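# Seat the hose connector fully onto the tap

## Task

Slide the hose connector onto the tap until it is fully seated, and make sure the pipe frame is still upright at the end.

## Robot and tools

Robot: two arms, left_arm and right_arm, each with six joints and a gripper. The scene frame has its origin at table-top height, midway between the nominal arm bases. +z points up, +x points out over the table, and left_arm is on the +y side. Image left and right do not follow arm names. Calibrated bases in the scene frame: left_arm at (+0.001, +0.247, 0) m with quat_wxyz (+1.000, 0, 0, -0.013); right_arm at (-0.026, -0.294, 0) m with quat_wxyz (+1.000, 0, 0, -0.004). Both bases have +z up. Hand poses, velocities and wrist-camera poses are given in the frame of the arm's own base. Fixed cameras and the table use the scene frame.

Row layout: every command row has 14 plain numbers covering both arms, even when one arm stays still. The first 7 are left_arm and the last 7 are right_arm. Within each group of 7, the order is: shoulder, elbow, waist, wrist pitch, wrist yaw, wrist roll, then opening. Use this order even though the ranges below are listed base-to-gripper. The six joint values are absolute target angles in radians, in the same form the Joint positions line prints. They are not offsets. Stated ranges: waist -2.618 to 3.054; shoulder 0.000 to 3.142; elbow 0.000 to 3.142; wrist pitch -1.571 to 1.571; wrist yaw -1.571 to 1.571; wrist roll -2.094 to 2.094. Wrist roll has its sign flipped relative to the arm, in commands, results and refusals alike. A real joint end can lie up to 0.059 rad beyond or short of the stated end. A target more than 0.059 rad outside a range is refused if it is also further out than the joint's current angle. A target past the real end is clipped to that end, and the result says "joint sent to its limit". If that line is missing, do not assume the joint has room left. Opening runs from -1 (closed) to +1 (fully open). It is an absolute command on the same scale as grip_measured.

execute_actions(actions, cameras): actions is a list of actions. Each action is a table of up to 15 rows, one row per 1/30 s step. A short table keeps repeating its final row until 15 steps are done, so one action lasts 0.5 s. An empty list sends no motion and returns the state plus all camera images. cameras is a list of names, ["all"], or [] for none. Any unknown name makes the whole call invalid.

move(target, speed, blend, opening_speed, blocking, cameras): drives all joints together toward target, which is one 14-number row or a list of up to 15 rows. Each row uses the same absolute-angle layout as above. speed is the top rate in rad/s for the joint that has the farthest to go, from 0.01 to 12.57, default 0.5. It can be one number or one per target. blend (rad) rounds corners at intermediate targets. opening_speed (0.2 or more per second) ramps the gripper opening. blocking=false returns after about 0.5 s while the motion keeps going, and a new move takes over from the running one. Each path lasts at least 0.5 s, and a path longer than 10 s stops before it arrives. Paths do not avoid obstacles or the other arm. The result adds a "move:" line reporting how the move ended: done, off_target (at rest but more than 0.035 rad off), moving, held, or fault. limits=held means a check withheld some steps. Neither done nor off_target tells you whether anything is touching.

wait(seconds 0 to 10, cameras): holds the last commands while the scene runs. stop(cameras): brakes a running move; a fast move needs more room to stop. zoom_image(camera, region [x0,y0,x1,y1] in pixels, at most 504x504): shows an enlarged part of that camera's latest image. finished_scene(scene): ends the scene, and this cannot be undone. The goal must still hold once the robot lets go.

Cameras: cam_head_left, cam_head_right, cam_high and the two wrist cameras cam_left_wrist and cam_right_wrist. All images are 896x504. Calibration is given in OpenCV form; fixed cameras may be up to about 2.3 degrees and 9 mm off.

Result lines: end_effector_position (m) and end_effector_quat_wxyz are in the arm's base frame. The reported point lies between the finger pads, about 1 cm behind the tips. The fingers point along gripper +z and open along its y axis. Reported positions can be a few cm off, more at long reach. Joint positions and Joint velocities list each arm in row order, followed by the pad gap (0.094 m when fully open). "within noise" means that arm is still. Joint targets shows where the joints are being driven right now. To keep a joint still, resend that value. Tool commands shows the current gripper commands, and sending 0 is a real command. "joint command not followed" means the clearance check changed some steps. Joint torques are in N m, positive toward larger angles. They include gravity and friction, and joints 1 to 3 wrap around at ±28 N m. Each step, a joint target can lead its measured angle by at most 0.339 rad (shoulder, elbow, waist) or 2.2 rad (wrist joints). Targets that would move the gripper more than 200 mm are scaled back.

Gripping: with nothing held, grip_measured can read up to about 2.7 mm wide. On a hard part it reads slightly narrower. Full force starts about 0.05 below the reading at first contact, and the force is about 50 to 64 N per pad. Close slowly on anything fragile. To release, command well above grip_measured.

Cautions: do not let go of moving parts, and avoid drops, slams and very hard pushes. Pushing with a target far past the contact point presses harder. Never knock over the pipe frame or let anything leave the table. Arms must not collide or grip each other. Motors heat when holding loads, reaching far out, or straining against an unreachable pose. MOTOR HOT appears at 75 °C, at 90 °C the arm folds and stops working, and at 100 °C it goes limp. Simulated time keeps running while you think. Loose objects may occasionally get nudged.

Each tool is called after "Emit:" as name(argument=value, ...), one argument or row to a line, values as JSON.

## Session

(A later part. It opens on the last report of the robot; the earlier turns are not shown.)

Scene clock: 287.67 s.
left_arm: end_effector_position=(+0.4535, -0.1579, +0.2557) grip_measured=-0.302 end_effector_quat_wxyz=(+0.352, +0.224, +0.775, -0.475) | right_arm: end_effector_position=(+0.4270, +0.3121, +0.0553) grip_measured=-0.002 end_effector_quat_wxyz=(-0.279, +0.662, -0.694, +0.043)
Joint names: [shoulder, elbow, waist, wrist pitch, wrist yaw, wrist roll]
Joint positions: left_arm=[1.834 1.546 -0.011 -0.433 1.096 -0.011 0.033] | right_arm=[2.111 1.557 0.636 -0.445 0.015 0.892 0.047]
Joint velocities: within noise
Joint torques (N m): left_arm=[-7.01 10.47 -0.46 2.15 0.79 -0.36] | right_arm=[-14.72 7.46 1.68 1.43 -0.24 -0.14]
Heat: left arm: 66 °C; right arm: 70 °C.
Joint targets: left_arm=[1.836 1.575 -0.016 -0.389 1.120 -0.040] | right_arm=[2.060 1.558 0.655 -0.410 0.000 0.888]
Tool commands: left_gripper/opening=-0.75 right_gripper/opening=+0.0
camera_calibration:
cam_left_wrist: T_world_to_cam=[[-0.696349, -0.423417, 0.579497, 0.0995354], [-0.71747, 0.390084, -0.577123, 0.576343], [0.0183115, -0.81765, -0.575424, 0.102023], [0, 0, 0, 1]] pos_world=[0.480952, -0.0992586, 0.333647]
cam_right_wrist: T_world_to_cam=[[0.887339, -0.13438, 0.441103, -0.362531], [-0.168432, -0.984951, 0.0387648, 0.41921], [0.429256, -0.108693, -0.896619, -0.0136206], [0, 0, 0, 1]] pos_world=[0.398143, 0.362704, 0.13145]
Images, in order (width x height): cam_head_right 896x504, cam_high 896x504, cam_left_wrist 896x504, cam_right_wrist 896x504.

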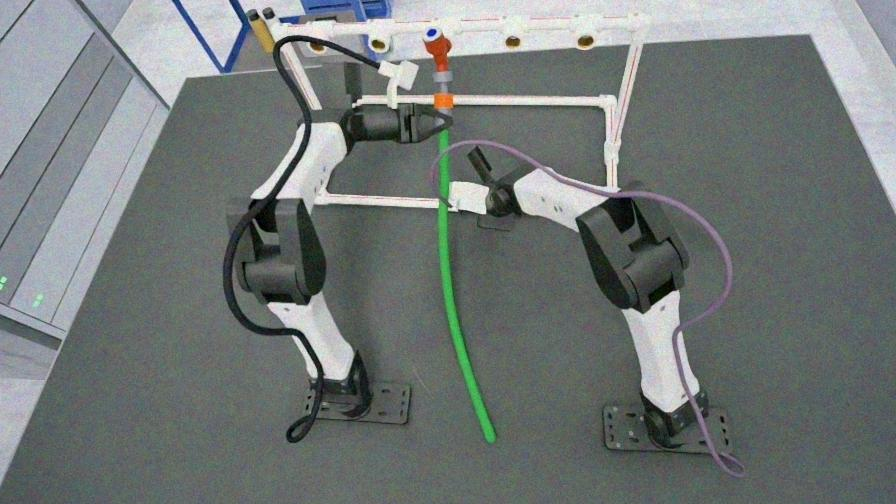

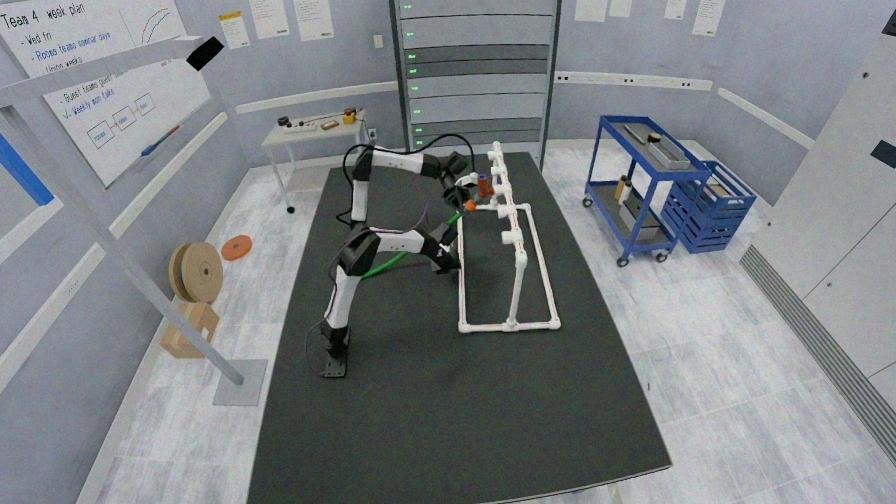

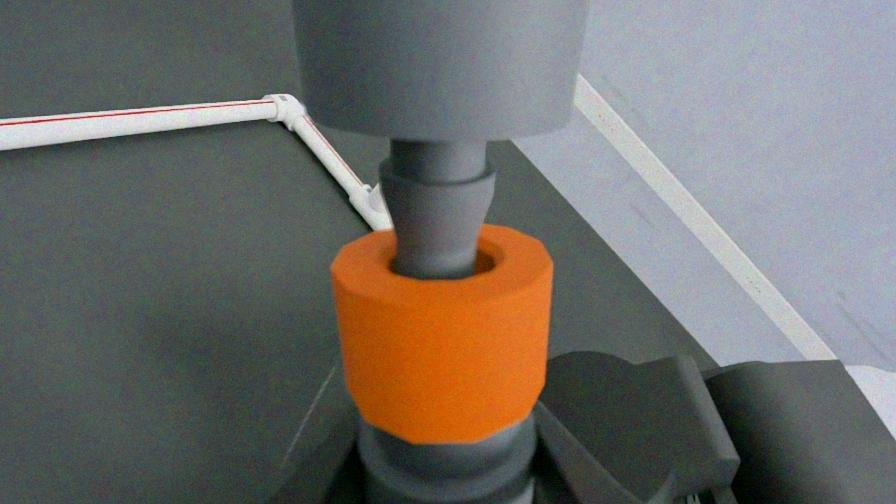

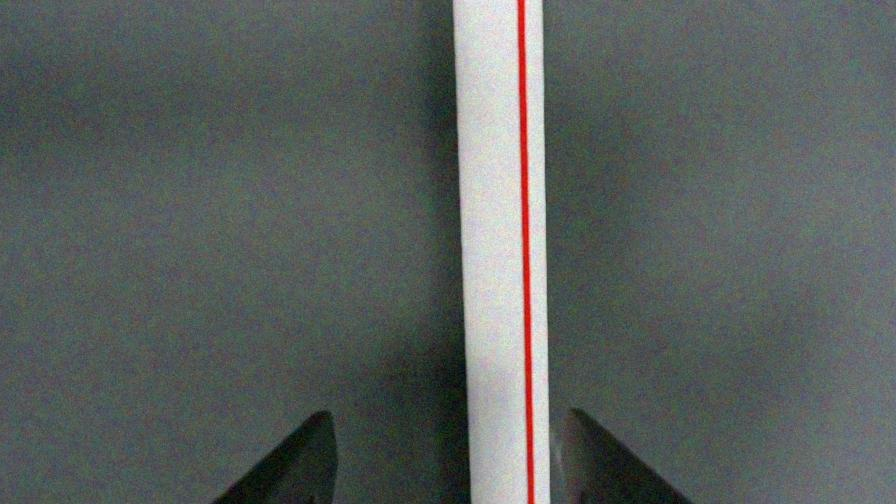

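Emit:
move(
  target=[1.836,1.575,-0.016,-0.389,1.12,-0.04,-0.75,2.165,1.685,0.632,-0.41,0.0,0.888,0.0],
  speed=0.2,
  cameras=["cam_right_wrist", "cam_left_wrist"],
)

Scene clock: 305.60 s.
left_arm: end_effector_position=(+0.4535, -0.1579, +0.2557) grip_measured=-0.302 end_effector_quat_wxyz=(+0.352, +0.224, +0.775, -0.475) | right_arm: end_effector_position=(+0.4430, +0.3227, +0.0575) grip_measured=-0.002 end_effector_quat_wxyz=(-0.290, +0.661, -0.691, +0.046)
Joint names: [shoulder, elbow, waist, wrist pitch, wrist yaw, wrist roll]
Joint positions: left_arm=[1.834 1.546 -0.011 -0.433 1.096 -0.011 0.033] | right_arm=[2.166 1.64 0.634 -0.448 0.016 0.897 0.047]
Joint torques (N m): left_arm=[-6.95 10.4 -0.43 2.16 0.8 -0.35] | right_arm=[-10.8 12.1 -0.25 1.5 -0.26 -0.21]
Heat: left arm: 65 °C; right arm: 73 °C.
Joint targets: left_arm=[1.836 1.575 -0.016 -0.389 1.120 -0.040] | right_arm=[2.165 1.685 0.632 -0.410 0.000 0.888]
move: off_target (left_arm, right_arm); left_arm: the wrist pitch is farthest, 0.044 rad from its target; right_arm: the elbow is farthest, 0.045 rad from its target
camera_calibration:
cam_left_wrist: T_world_to_cam=[[-0.696349, -0.423417, 0.579497, 0.0995354], [-0.71747, 0.390084, -0.577123, 0.576343], [0.0183115, -0.81765, -0.575424, 0.102023], [0, 0, 0, 1]] pos_world=[0.480952, -0.0992586, 0.333647]
cam_right_wrist: T_world_to_cam=[[0.878035, -0.137288, 0.458484, -0.372193], [-0.166684, -0.985717, 0.0240527, 0.432624], [0.448633, -0.0975411, -0.888377, -0.0299985], [0, 0, 0, 1]] pos_world=[0.412368, 0.372422, 0.133589]
Images, in order (width x height): cam_left_wrist 896x504, cam_right_wrist 896x504.

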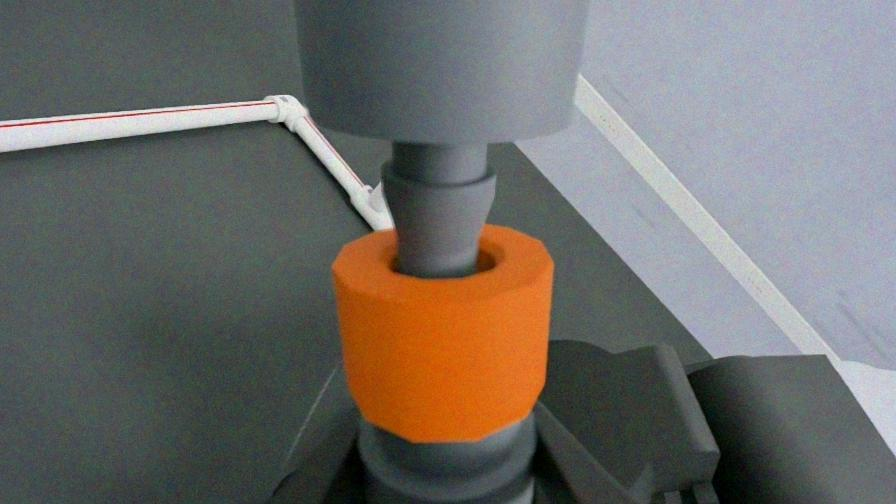

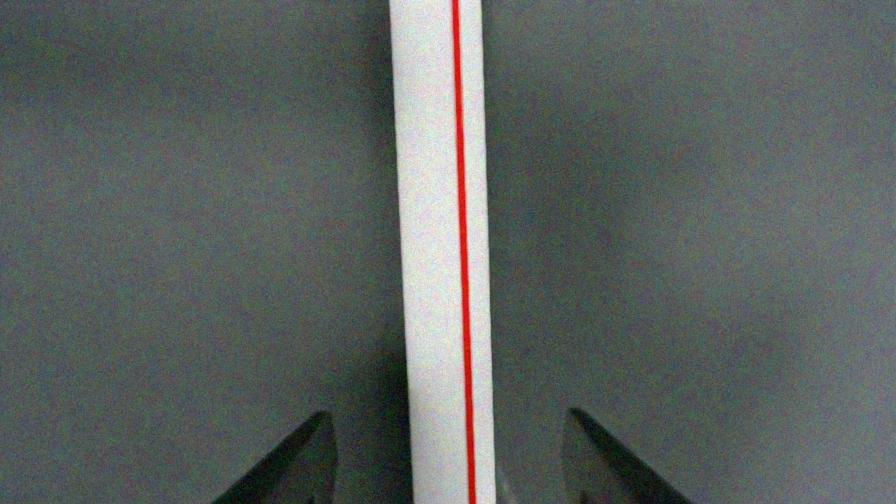

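Emit:
move(
  target=[1.836,1.575,-0.016,-0.389,1.12,-0.04,-0.75,2.23,1.715,0.632,-0.375,0.0,0.888,0.0],
  speed=0.2,
  cameras=["cam_right_wrist", "cam_left_wrist"],
)

Emit:
move(
  target=[1.836,1.575,-0.016,-0.389,1.12,-0.04,-0.75,2.28,1.742,0.632,-0.347,0.0,0.888,0.0],
  speed=0.15,
  cameras=["cam_right_wrist", "cam_left_wrist", "cam_head_right"],
)

Scene clock: 310.40 s.
left_arm: end_effector_position=(+0.4550, -0.1572, +0.2554) grip_measured=-0.302 end_effector_quat_wxyz=(+0.359, +0.229, +0.775, -0.468) | right_arm: end_effector_position=(+0.4544, +0.3304, +0.0483) grip_measured=-0.002 end_effector_quat_wxyz=(-0.299, +0.659, -0.689, +0.044)
Joint names: [shoulder, elbow, waist, wrist pitch, wrist yaw, wrist roll]
Joint positions: left_arm=[1.834 1.546 -0.011 -0.428 1.087 -0.027 0.033] | right_arm=[2.219 1.679 0.631 -0.417 0.008 0.898 0.047]
Joint torques (N m): left_arm=[-6.95 10.5 -0.49 2.1 0.9 -0.2] | right_arm=[-10.17 11.18 0.05 1.56 -0.16 -0.22]
Heat: left arm: 65 °C; right arm: 73 °C.
Joint targets: left_arm=[1.836 1.575 -0.016 -0.389 1.120 -0.040] | right_arm=[2.230 1.715 0.632 -0.375 0.000 0.888]
move: off_target (left_arm, right_arm); left_arm: the wrist pitch is farthest, 0.039 rad from its target; right_arm: the wrist pitch is farthest, 0.042 rad from its target
camera_calibration:
cam_left_wrist: T_world_to_cam=[[-0.706022, -0.431368, 0.561653, 0.108834], [-0.707518, 0.395086, -0.58594, 0.575445], [0.0308548, -0.811066, -0.58414, 0.0998875], [0, 0, 0, 1]] pos_world=[0.480895, -0.0993871, 0.334398]
cam_right_wrist: T_world_to_cam=[[0.873578, -0.14266, 0.465306, -0.373525], [-0.165039, -0.986259, 0.00746859, 0.442612], [0.457846, -0.083318, -0.885119, -0.0516068], [0, 0, 0, 1]] pos_world=[0.422979, 0.378943, 0.124819]
Images, in order (width x height): cam_left_wrist 896x504, cam_right_wrist 896x504.

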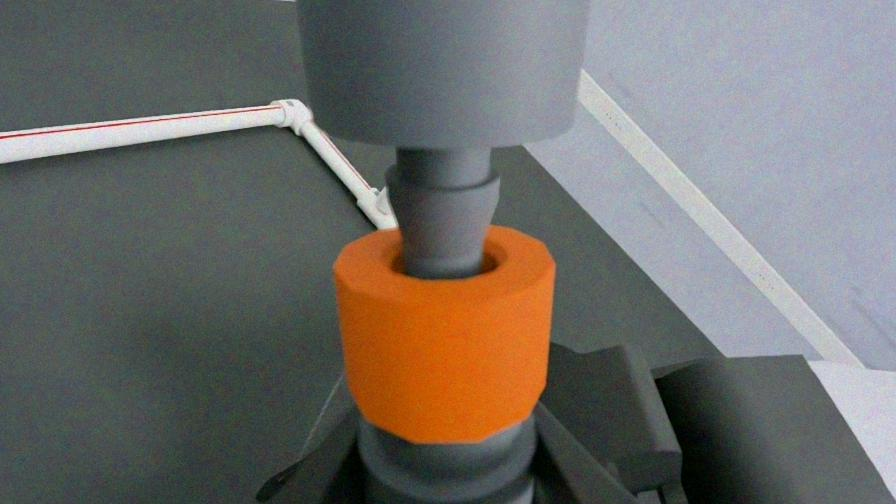

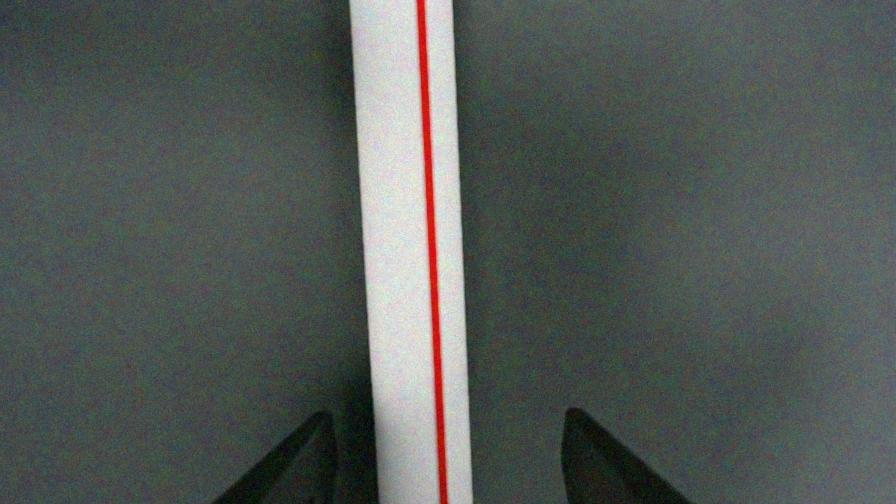

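Scene clock: 311.17 s.
left_arm: end_effector_position=(+0.4562, -0.1566, +0.2550) grip_measured=-0.302 end_effector_quat_wxyz=(+0.363, +0.232, +0.775, -0.463) | right_arm: end_effector_position=(+0.4633, +0.3386, +0.0403) grip_measured=-0.002 end_effector_quat_wxyz=(-0.308, +0.658, -0.686, +0.041)
Joint names: [shoulder, elbow, waist, wrist pitch, wrist yaw, wrist roll]
Joint positions: left_arm=[1.834 1.546 -0.011 -0.425 1.08 -0.036 0.033] | right_arm=[2.264 1.709 0.631 -0.384 0 0.898 0.047]
Joint torques (N m): left_arm=[-6.95 10.51 -0.44 2.09 0.97 -0.11] | right_arm=[-9.92 10.82 0.05 1.52 -0.08 -0.22]
Heat: left arm: 65 °C; right arm: 73 °C.
Joint targets: left_arm=[1.836 1.575 -0.016 -0.389 1.120 -0.040] | right_arm=[2.280 1.742 0.632 -0.347 0.000 0.888]
move: off_target (left_arm, right_arm); left_arm: the wrist yaw is farthest, 0.040 rad from its target; right_arm: the wrist pitch is farthest, 0.037 rad from its target
camera_calibration:
cam_left_wrist: T_world_to_cam=[[-0.710963, -0.438, 0.550171, 0.114355], [-0.702092, 0.397621, -0.590732, 0.574968], [0.0399813, -0.806259, -0.59021, 0.0982618], [0, 0, 0, 1]] pos_world=[0.481054, -0.0993068, 0.334732]
cam_right_wrist: T_world_to_cam=[[0.868686, -0.146503, 0.473204, -0.373116], [-0.160699, -0.986947, -0.0105537, 0.451084], [0.468574, -0.0668756, -0.88089, -0.0727299], [0, 0, 0, 1]] pos_world=[0.430689, 0.385669, 0.117254]
Images, in order (width x height): cam_head_right 896x504, cam_left_wrist 896x504, cam_right_wrist 896x504.

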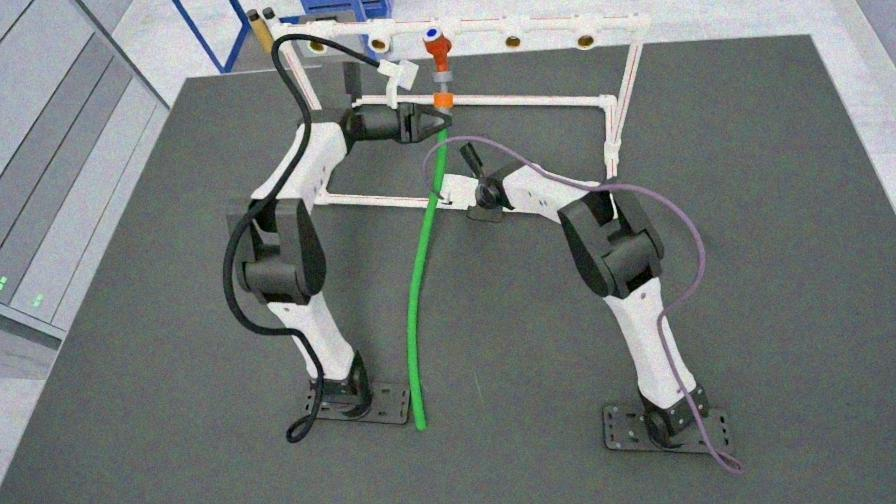

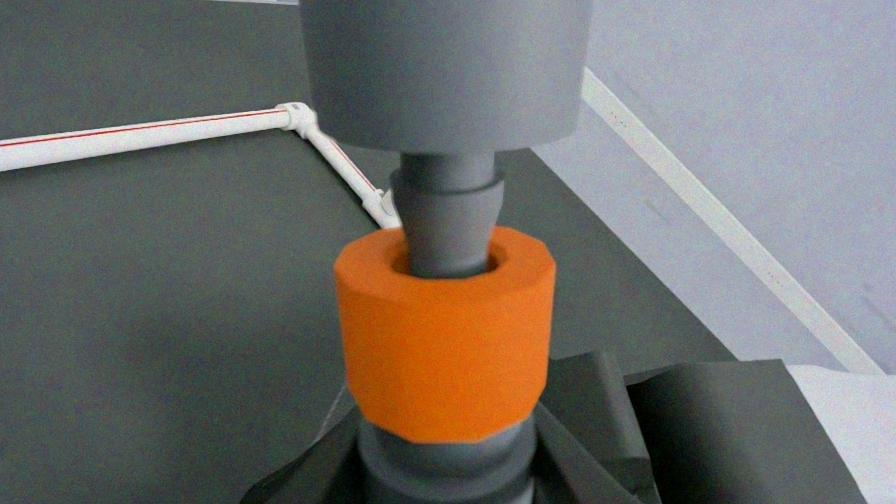

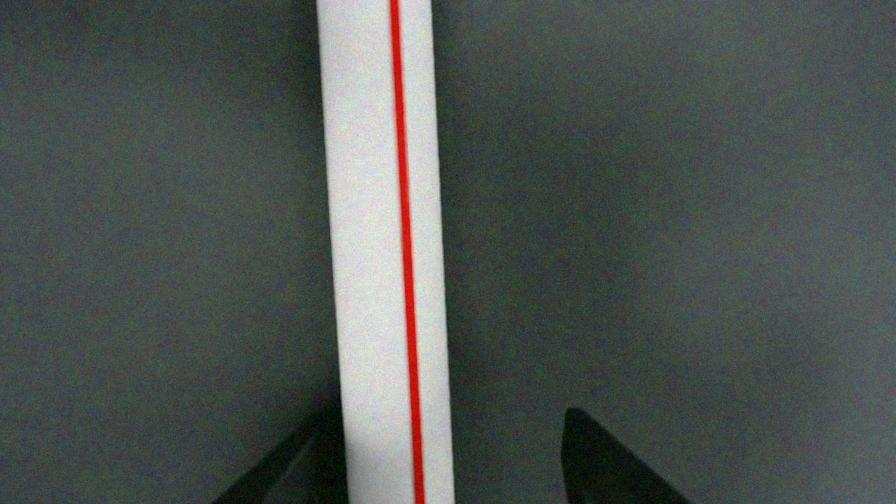

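Emit:
move(
  target=[1.836,1.575,-0.016,-0.389,1.12,-0.04,-0.75,2.256,1.832,0.617,-0.594,0.0,0.947,-0.2],
  speed=0.25,
  cameras=["cam_right_wrist", "cam_left_wrist", "cam_head_right"],
)

Scene clock: 335.83 s.
left_arm: end_effector_position=(+0.4569, -0.1565, +0.2556) grip_measured=-0.302 end_effector_quat_wxyz=(+0.365, +0.233, +0.774, -0.462) | right_arm: end_effector_position=(+0.4485, +0.3196, +0.0424) grip_measured=-0.197 end_effector_quat_wxyz=(-0.240, +0.683, -0.688, +0.039)
Joint names: [shoulder, elbow, waist, wrist pitch, wrist yaw, wrist roll]
Joint positions: left_arm=[1.834 1.546 -0.011 -0.419 1.079 -0.036 0.033] | right_arm=[2.265 1.795 0.619 -0.609 0 0.944 0.038]
Joint torques (N m): left_arm=[-6.95 10.48 -0.43 2 1 -0.1] | right_arm=[-12.1 11.17 -0.24 1.13 -0.09 -0.07]
Heat: left arm: 65 °C; right arm: 72 °C.
Joint targets: left_arm=[1.836 1.575 -0.016 -0.389 1.120 -0.040] | right_arm=[2.256 1.832 0.617 -0.594 0.000 0.947]
move: off_target (left_arm, right_arm); left_arm: the wrist yaw is farthest, 0.041 rad from its target; right_arm: the elbow is farthest, 0.037 rad from its target
camera_calibration:
cam_left_wrist: T_world_to_cam=[[-0.714102, -0.438598, 0.54561, 0.117023], [-0.698662, 0.397617, -0.594787, 0.575281], [0.0439289, -0.805936, -0.590371, 0.0969154], [0, 0, 0, 1]] pos_world=[0.481236, -0.0993079, 0.335537]
cam_right_wrist: T_world_to_cam=[[0.91489, -0.077353, 0.396222, -0.403564], [-0.128728, -0.986135, 0.104719, 0.410551], [0.382629, -0.146811, -0.912163, 0.000122017], [0, 0, 0, 1]] pos_world=[0.42202, 0.37366, 0.11702]
Images, in order (width x height): cam_head_right 896x504, cam_left_wrist 896x504, cam_right_wrist 896x504.

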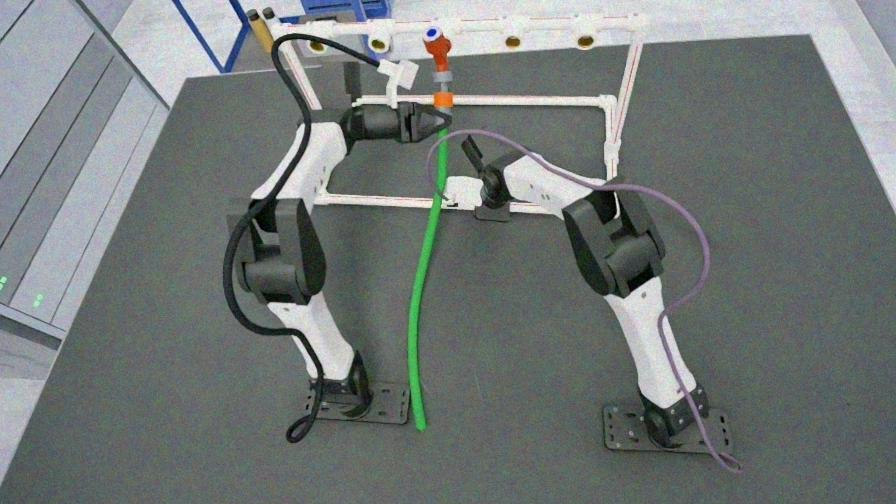

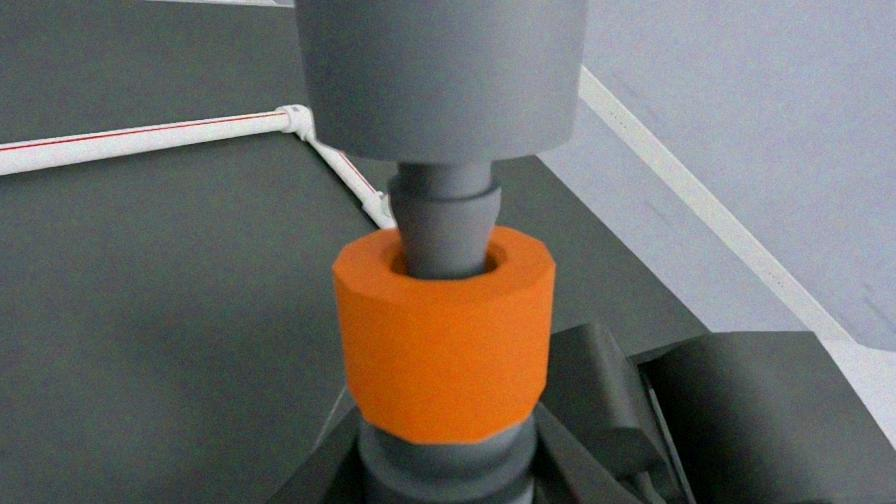

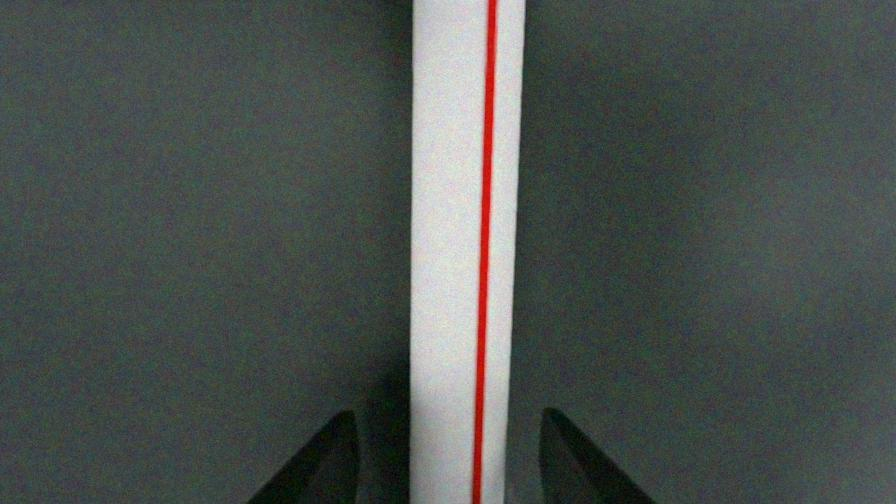

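Emit:
move(
  target=[1.836,1.575,-0.016,-0.389,1.12,-0.04,-0.75,2.313,1.844,0.617,-0.566,0.0,0.93,-0.2],
  speed=0.15,
  cameras=["cam_right_wrist", "cam_left_wrist", "cam_head_right"],
)

Scene clock: 340.70 s.
left_arm: end_effector_position=(+0.4569, -0.1565, +0.2556) grip_measured=-0.302 end_effector_quat_wxyz=(+0.365, +0.233, +0.774, -0.462) | right_arm: end_effector_position=(+0.4536, +0.3225, +0.0346) grip_measured=-0.197 end_effector_quat_wxyz=(-0.241, +0.683, -0.689, +0.039)
Joint names: [shoulder, elbow, waist, wrist pitch, wrist yaw, wrist roll]
Joint positions: left_arm=[1.834 1.546 -0.011 -0.419 1.079 -0.036 0.033] | right_arm=[2.296 1.815 0.618 -0.596 -0.001 0.944 0.038]
Joint torques (N m): left_arm=[-6.95 10.52 -0.46 2.02 1 -0.11] | right_arm=[-9.99 10.32 -0.09 1.29 -0.08 -0.26]
Heat: left arm: 65 °C; right arm: 74 °C.
Joint targets: left_arm=[1.836 1.575 -0.016 -0.389 1.120 -0.040] | right_arm=[2.313 1.844 0.617 -0.566 0.000 0.930]
move: off_target (left_arm); left_arm: the wrist yaw is farthest, 0.041 rad from its target
camera_calibration:
cam_left_wrist: T_world_to_cam=[[-0.714102, -0.438598, 0.54561, 0.117023], [-0.698662, 0.397617, -0.594787, 0.575281], [0.0439289, -0.805936, -0.590371, 0.0969154], [0, 0, 0, 1]] pos_world=[0.481236, -0.0993079, 0.335537]
cam_right_wrist: T_world_to_cam=[[0.914576, -0.07891, 0.39664, -0.40433], [-0.129747, -0.986186, 0.102973, 0.415411], [0.383035, -0.145639, -0.912181, -0.0089619], [0, 0, 0, 1]] pos_world=[0.427122, 0.376462, 0.109423]
Images, in order (width x height): cam_head_right 896x504, cam_left_wrist 896x504, cam_right_wrist 896x504.

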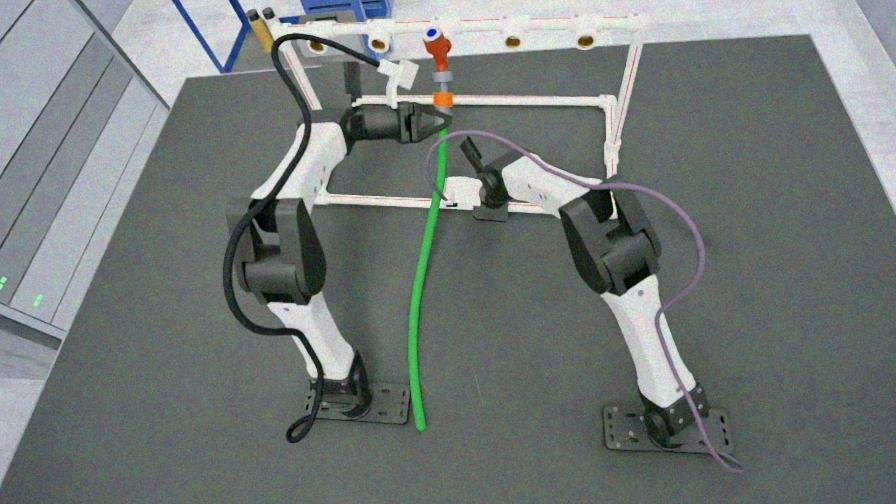

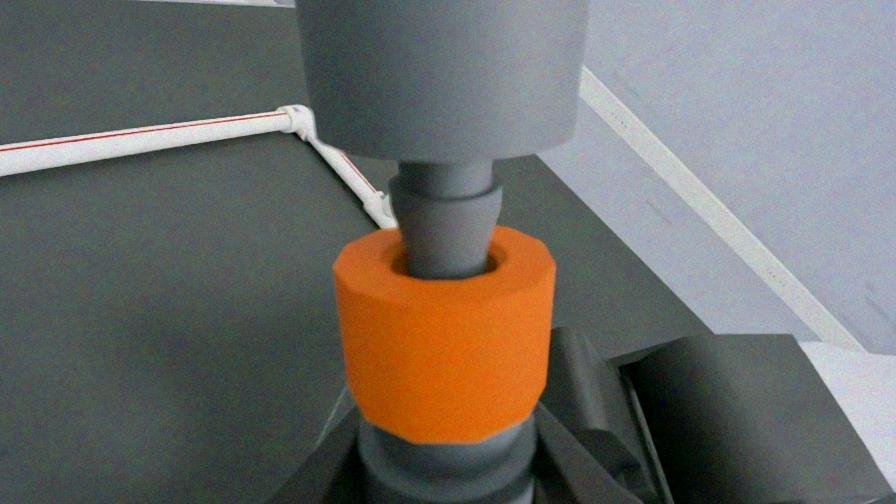

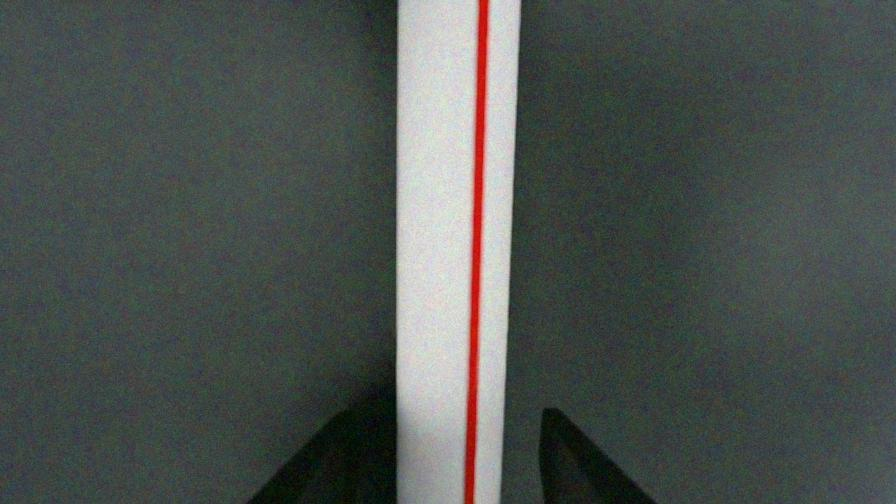

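Emit:
move(
  target=[1.836,1.575,-0.016,-0.389,1.12,-0.04,-0.75,2.338,1.848,0.617,-0.55,0.0,0.915,-0.2],
  speed=0.15,
  cameras=["cam_right_wrist"],
)

Scene clock: 343.70 s.
left_arm: end_effector_position=(+0.4573, -0.1565, +0.2560) grip_measured=-0.302 end_effector_quat_wxyz=(+0.367, +0.234, +0.773, -0.461) | right_arm: end_effector_position=(+0.4563, +0.3244, +0.0342) grip_measured=-0.197 end_effector_quat_wxyz=(-0.244, +0.682, -0.688, +0.040)
Joint names: [shoulder, elbow, waist, wrist pitch, wrist yaw, wrist roll]
Joint positions: left_arm=[1.834 1.546 -0.011 -0.415 1.079 -0.036 0.033] | right_arm=[2.304 1.826 0.618 -0.592 -0.001 0.944 0.038]
Joint torques (N m): left_arm=[-6.93 10.48 -0.44 1.97 1 -0.11] | right_arm=[-8.65 9.69 -0.1 1.4 -0.07 -0.43]
Heat: left arm: 65 °C; right arm: 73 °C.
Joint targets: left_arm=[1.836 1.575 -0.016 -0.389 1.120 -0.040] | right_arm=[2.338 1.848 0.617 -0.550 0.000 0.915]
move: off_target (left_arm, right_arm); left_arm: the wrist yaw is farthest, 0.041 rad from its target; right_arm: the wrist pitch is farthest, 0.042 rad from its target
camera_calibration:
cam_right_wrist: T_world_to_cam=[[0.912446, -0.0804699, 0.401207, -0.405153], [-0.130317, -0.986568, 0.0984979, 0.418212], [0.387892, -0.142158, -0.910676, -0.0135335], [0, 0, 0, 1]] pos_world=[0.42943, 0.378067, 0.109032]
Images, in order (width x height): cam_right_wrist 896x504.

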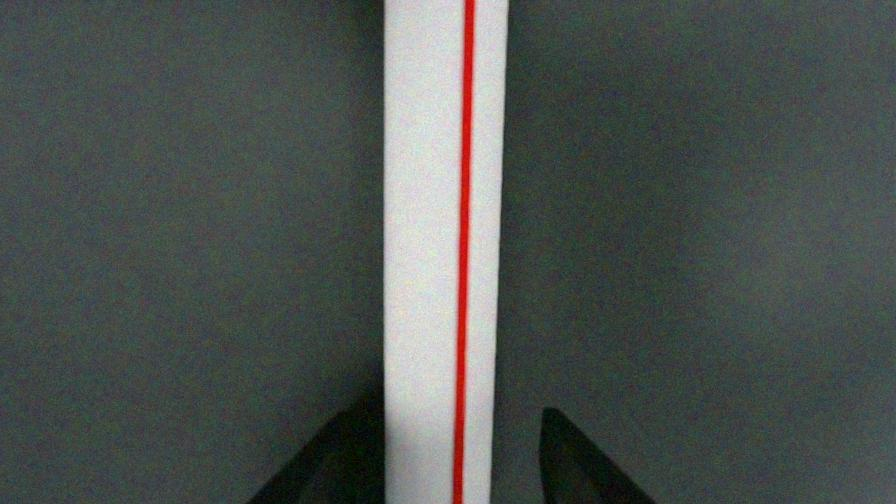

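Emit:
move(
  target=[1.836,1.575,-0.016,-0.389,1.12,-0.04,-0.75,2.325,1.848,0.617,-0.56,0.0,0.925,-0.85],
  speed=0.15,
  opening_speed=0.5,
  cameras=["cam_right_wrist","cam_left_wrist"],
)

Scene clock: 347.57 s.
left_arm: end_effector_position=(+0.4573, -0.1565, +0.2560) grip_measured=-0.302 end_effector_quat_wxyz=(+0.367, +0.234, +0.773, -0.461) | right_arm: end_effector_position=(+0.4550, +0.3259, +0.0332) grip_measured=-0.622 end_effector_quat_wxyz=(-0.244, +0.683, -0.688, +0.034)
Joint names: [shoulder, elbow, waist, wrist pitch, wrist yaw, wrist roll]
Joint positions: left_arm=[1.834 1.546 -0.011 -0.415 1.079 -0.036 0.033] | right_arm=[2.306 1.826 0.618 -0.592 -0.013 0.942 0.018]
Joint torques (N m): left_arm=[-6.95 10.52 -0.47 1.96 0.99 -0.11] | right_arm=[-9.98 9.69 -0.1 1.3 0.06 -0.29]
Heat: left arm: 65 °C; right arm: 73 °C.
Joint targets: left_arm=[1.836 1.575 -0.016 -0.389 1.120 -0.040] | right_arm=[2.325 1.848 0.617 -0.560 0.000 0.925]
move: off_target (left_arm); left_arm: the wrist yaw is farthest, 0.041 rad from its target
camera_calibration:
cam_left_wrist: T_world_to_cam=[[-0.71603, -0.438965, 0.54278, 0.118654], [-0.696525, 0.397583, -0.597311, 0.575459], [0.0463989, -0.805753, -0.590432, 0.0960581], [0, 0, 0, 1]] pos_world=[0.481325, -0.0993085, 0.336041]
cam_right_wrist: T_world_to_cam=[[0.915903, -0.0804743, 0.39325, -0.404707], [-0.126146, -0.987767, 0.0916662, 0.418345], [0.381063, -0.133564, -0.914851, -0.013302], [0, 0, 0, 1]] pos_world=[0.428514, 0.378883, 0.108634]
Images, in order (width x height): cam_left_wrist 896x504, cam_right_wrist 896x504.

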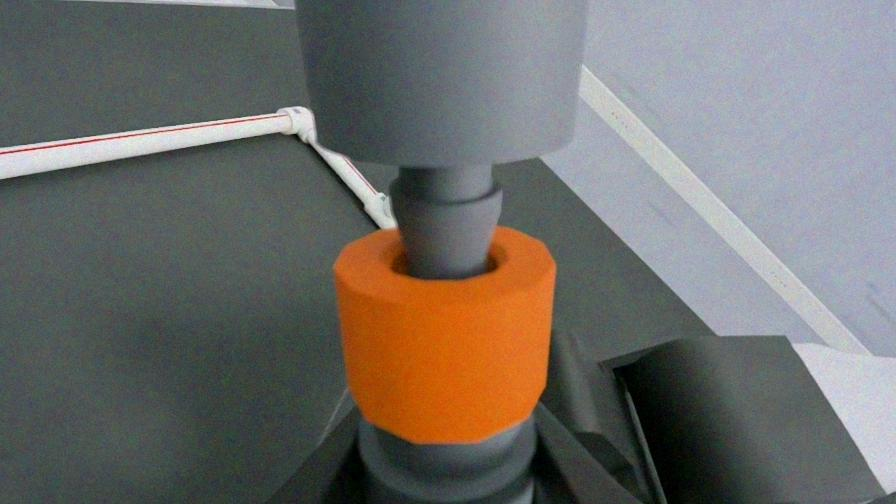

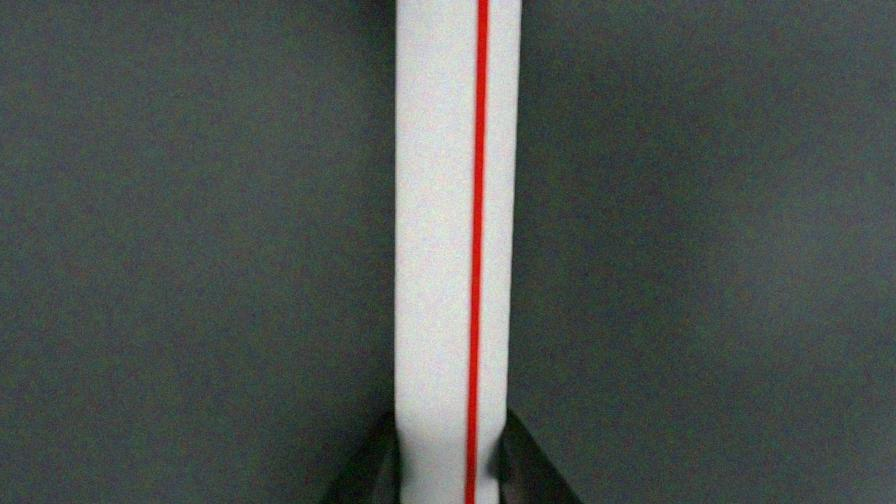

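Emit:
move(
  target=[1.864,1.654,-0.016,-0.440,1.12,-0.03,-0.75,2.325,1.848,0.617,-0.56,0.0,0.925,-0.85],
  speed=0.1,
  cameras=["cam_left_wrist","cam_head_left"],
)

Scene clock: 358.00 s.
left_arm: end_effector_position=(+0.4621, -0.1565, +0.2617) grip_measured=-0.302 end_effector_quat_wxyz=(+0.360, +0.230, +0.777, -0.463) | right_arm: end_effector_position=(+0.4549, +0.3259, +0.0328) grip_measured=-0.623 end_effector_quat_wxyz=(-0.244, +0.681, -0.690, +0.033)
Joint names: [shoulder, elbow, waist, wrist pitch, wrist yaw, wrist roll]
Joint positions: left_arm=[1.859 1.609 -0.011 -0.471 1.078 -0.036 0.033] | right_arm=[2.307 1.826 0.618 -0.592 -0.013 0.936 0.018]
Joint torques (N m): left_arm=[-6.83 11.97 -0.49 2.01 1.01 0] | right_arm=[-10 9.68 -0.09 1.3 0.06 -0.23]
Heat: left arm: 65 °C; right arm: 71 °C.
Joint targets: left_arm=[1.864 1.654 -0.016 -0.440 1.120 -0.030] | right_arm=[2.325 1.848 0.617 -0.560 0.000 0.925]
move: off_target (left_arm); left_arm: the elbow is farthest, 0.045 rad from its target
camera_calibration:
cam_left_wrist: T_world_to_cam=[[-0.706109, -0.439355, 0.555317, 0.111101], [-0.707184, 0.397617, -0.584629, 0.583843], [0.0360555, -0.805523, -0.591466, 0.10431], [0, 0, 0, 1]] pos_world=[0.487573, -0.0993094, 0.34133]
Images, in order (width x height): cam_head_left 896x504, cam_left_wrist 896x504.

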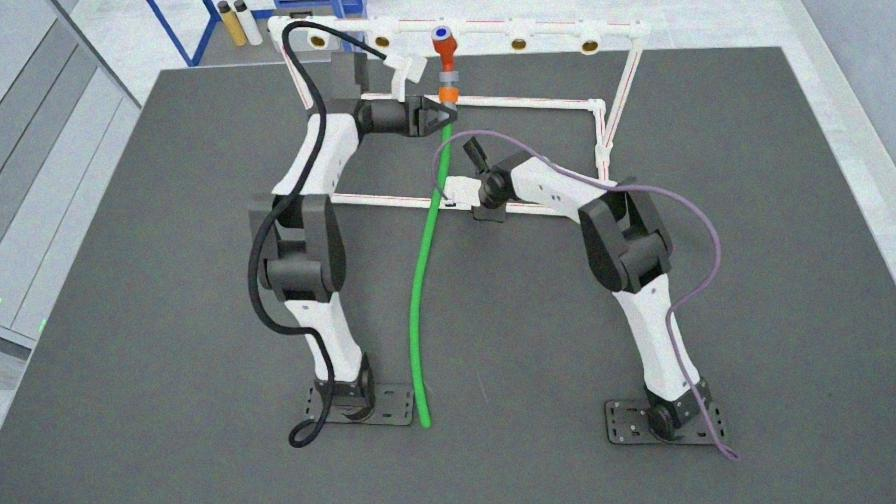

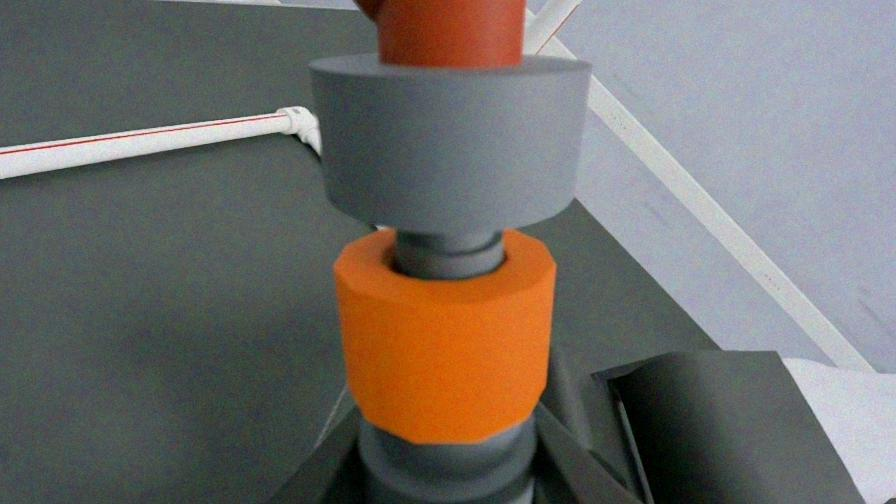

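Emit:
move(
  target=[1.832,1.696,-0.018,-0.292,1.12,-0.03,-0.75,2.372,1.80,0.643,-0.74,0.0,0.925,-0.9],
  speed=0.2,
  cameras=["cam_left_wrist"],
)

Emit:
move(
  target=[1.816,1.717,-0.019,-0.218,1.12,-0.03,-0.75,2.40,1.775,0.657,-0.83,0.0,0.925,-0.9],
  speed=0.2,
  cameras=["cam_left_wrist"],
)

Scene clock: 367.03 s.
left_arm: end_effector_position=(+0.4630, -0.1565, +0.2642) grip_measured=-0.302 end_effector_quat_wxyz=(+0.363, +0.232, +0.775, -0.462) | right_arm: end_effector_position=(+0.4515, +0.3242, +0.0285) grip_measured=-0.623 end_effector_quat_wxyz=(-0.234, +0.682, -0.692, +0.031)
Joint names: [shoulder, elbow, waist, wrist pitch, wrist yaw, wrist roll]
Joint positions: left_arm=[1.859 1.615 -0.011 -0.469 1.078 -0.036 0.033] | right_arm=[2.312 1.826 0.619 -0.607 -0.013 0.935 0.018]
Joint torques (N m): left_arm=[-9.43 15.42 -0.61 3.76 1.01 0.01] | right_arm=[-6.38 4.81 2.15 -0.25 0.06 -0.21]
Heat: left arm: 65 °C; right arm: 70 °C.
Joint targets: left_arm=[1.832 1.696 -0.018 -0.292 1.120 -0.030] | right_arm=[2.372 1.800 0.643 -0.740 0.000 0.925]
move: off_target (left_arm, right_arm); left_arm: the wrist pitch is farthest, 0.177 rad from its target; right_arm: the wrist pitch is farthest, 0.133 rad from its target
camera_calibration:
cam_left_wrist: T_world_to_cam=[[-0.710587, -0.439719, 0.549285, 0.113945], [-0.702397, 0.397505, -0.590447, 0.585205], [0.0412871, -0.805381, -0.591319, 0.103315], [0, 0, 0, 1]] pos_world=[0.487749, -0.0993097, 0.344037]
Images, in order (width x height): cam_left_wrist 896x504.

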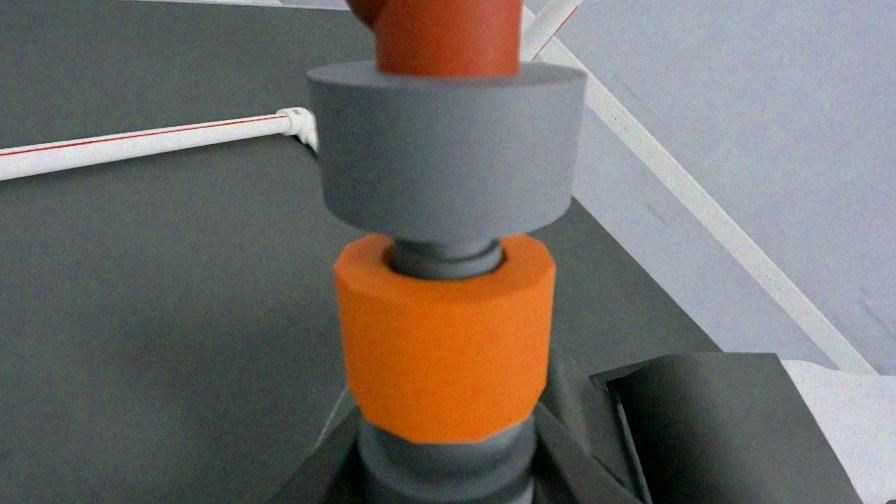

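Scene clock: 367.77 s.
left_arm: end_effector_position=(+0.4643, -0.1563, +0.2651) grip_measured=-0.302 end_effector_quat_wxyz=(+0.367, +0.234, +0.774, -0.460) | right_arm: end_effector_position=(+0.4501, +0.3231, +0.0263) grip_measured=-0.623 end_effector_quat_wxyz=(-0.229, +0.683, -0.692, +0.037)
Joint names: [shoulder, elbow, waist, wrist pitch, wrist yaw, wrist roll]
Joint positions: left_arm=[1.859 1.615 -0.011 -0.459 1.075 -0.036 0.033] | right_arm=[2.314 1.826 0.623 -0.614 0.003 0.935 0.018]
Joint torques (N m): left_arm=[-10.65 17.46 -0.76 4.55 1.03 0] | right_arm=[-4.22 2.28 3 -1.04 -0.12 -0.21]
Heat: left arm: 65 °C; right arm: 70 °C.
Joint targets: left_arm=[1.816 1.717 -0.019 -0.218 1.120 -0.030] | right_arm=[2.400 1.775 0.657 -0.830 0.000 0.925]
move: off_target (left_arm, right_arm); left_arm: the wrist pitch is farthest, 0.241 rad from its target; right_arm: the wrist pitch is farthest, 0.216 rad from its target
camera_calibration:
cam_left_wrist: T_world_to_cam=[[-0.715097, -0.441973, 0.541568, 0.118297], [-0.697326, 0.397047, -0.596733, 0.585858], [0.048712, -0.804371, -0.592126, 0.100845], [0, 0, 0, 1]] pos_world=[0.488215, -0.0992127, 0.345248]
Images, in order (width x height): cam_left_wrist 896x504.

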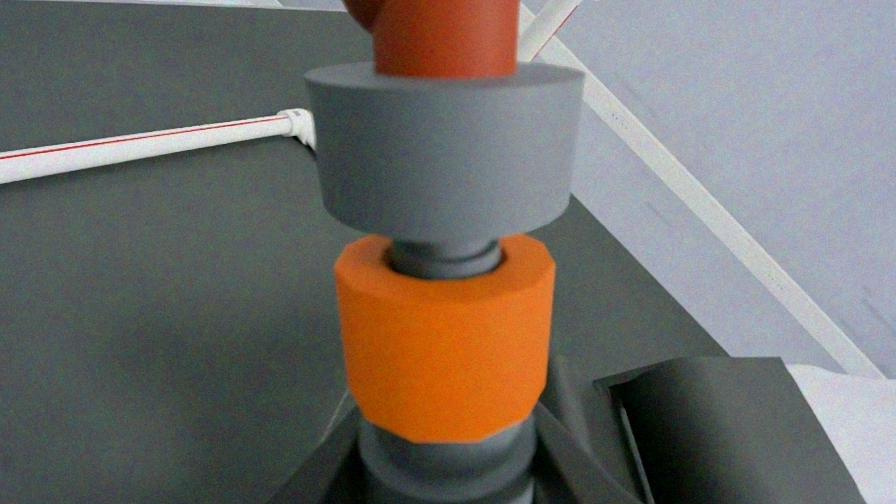

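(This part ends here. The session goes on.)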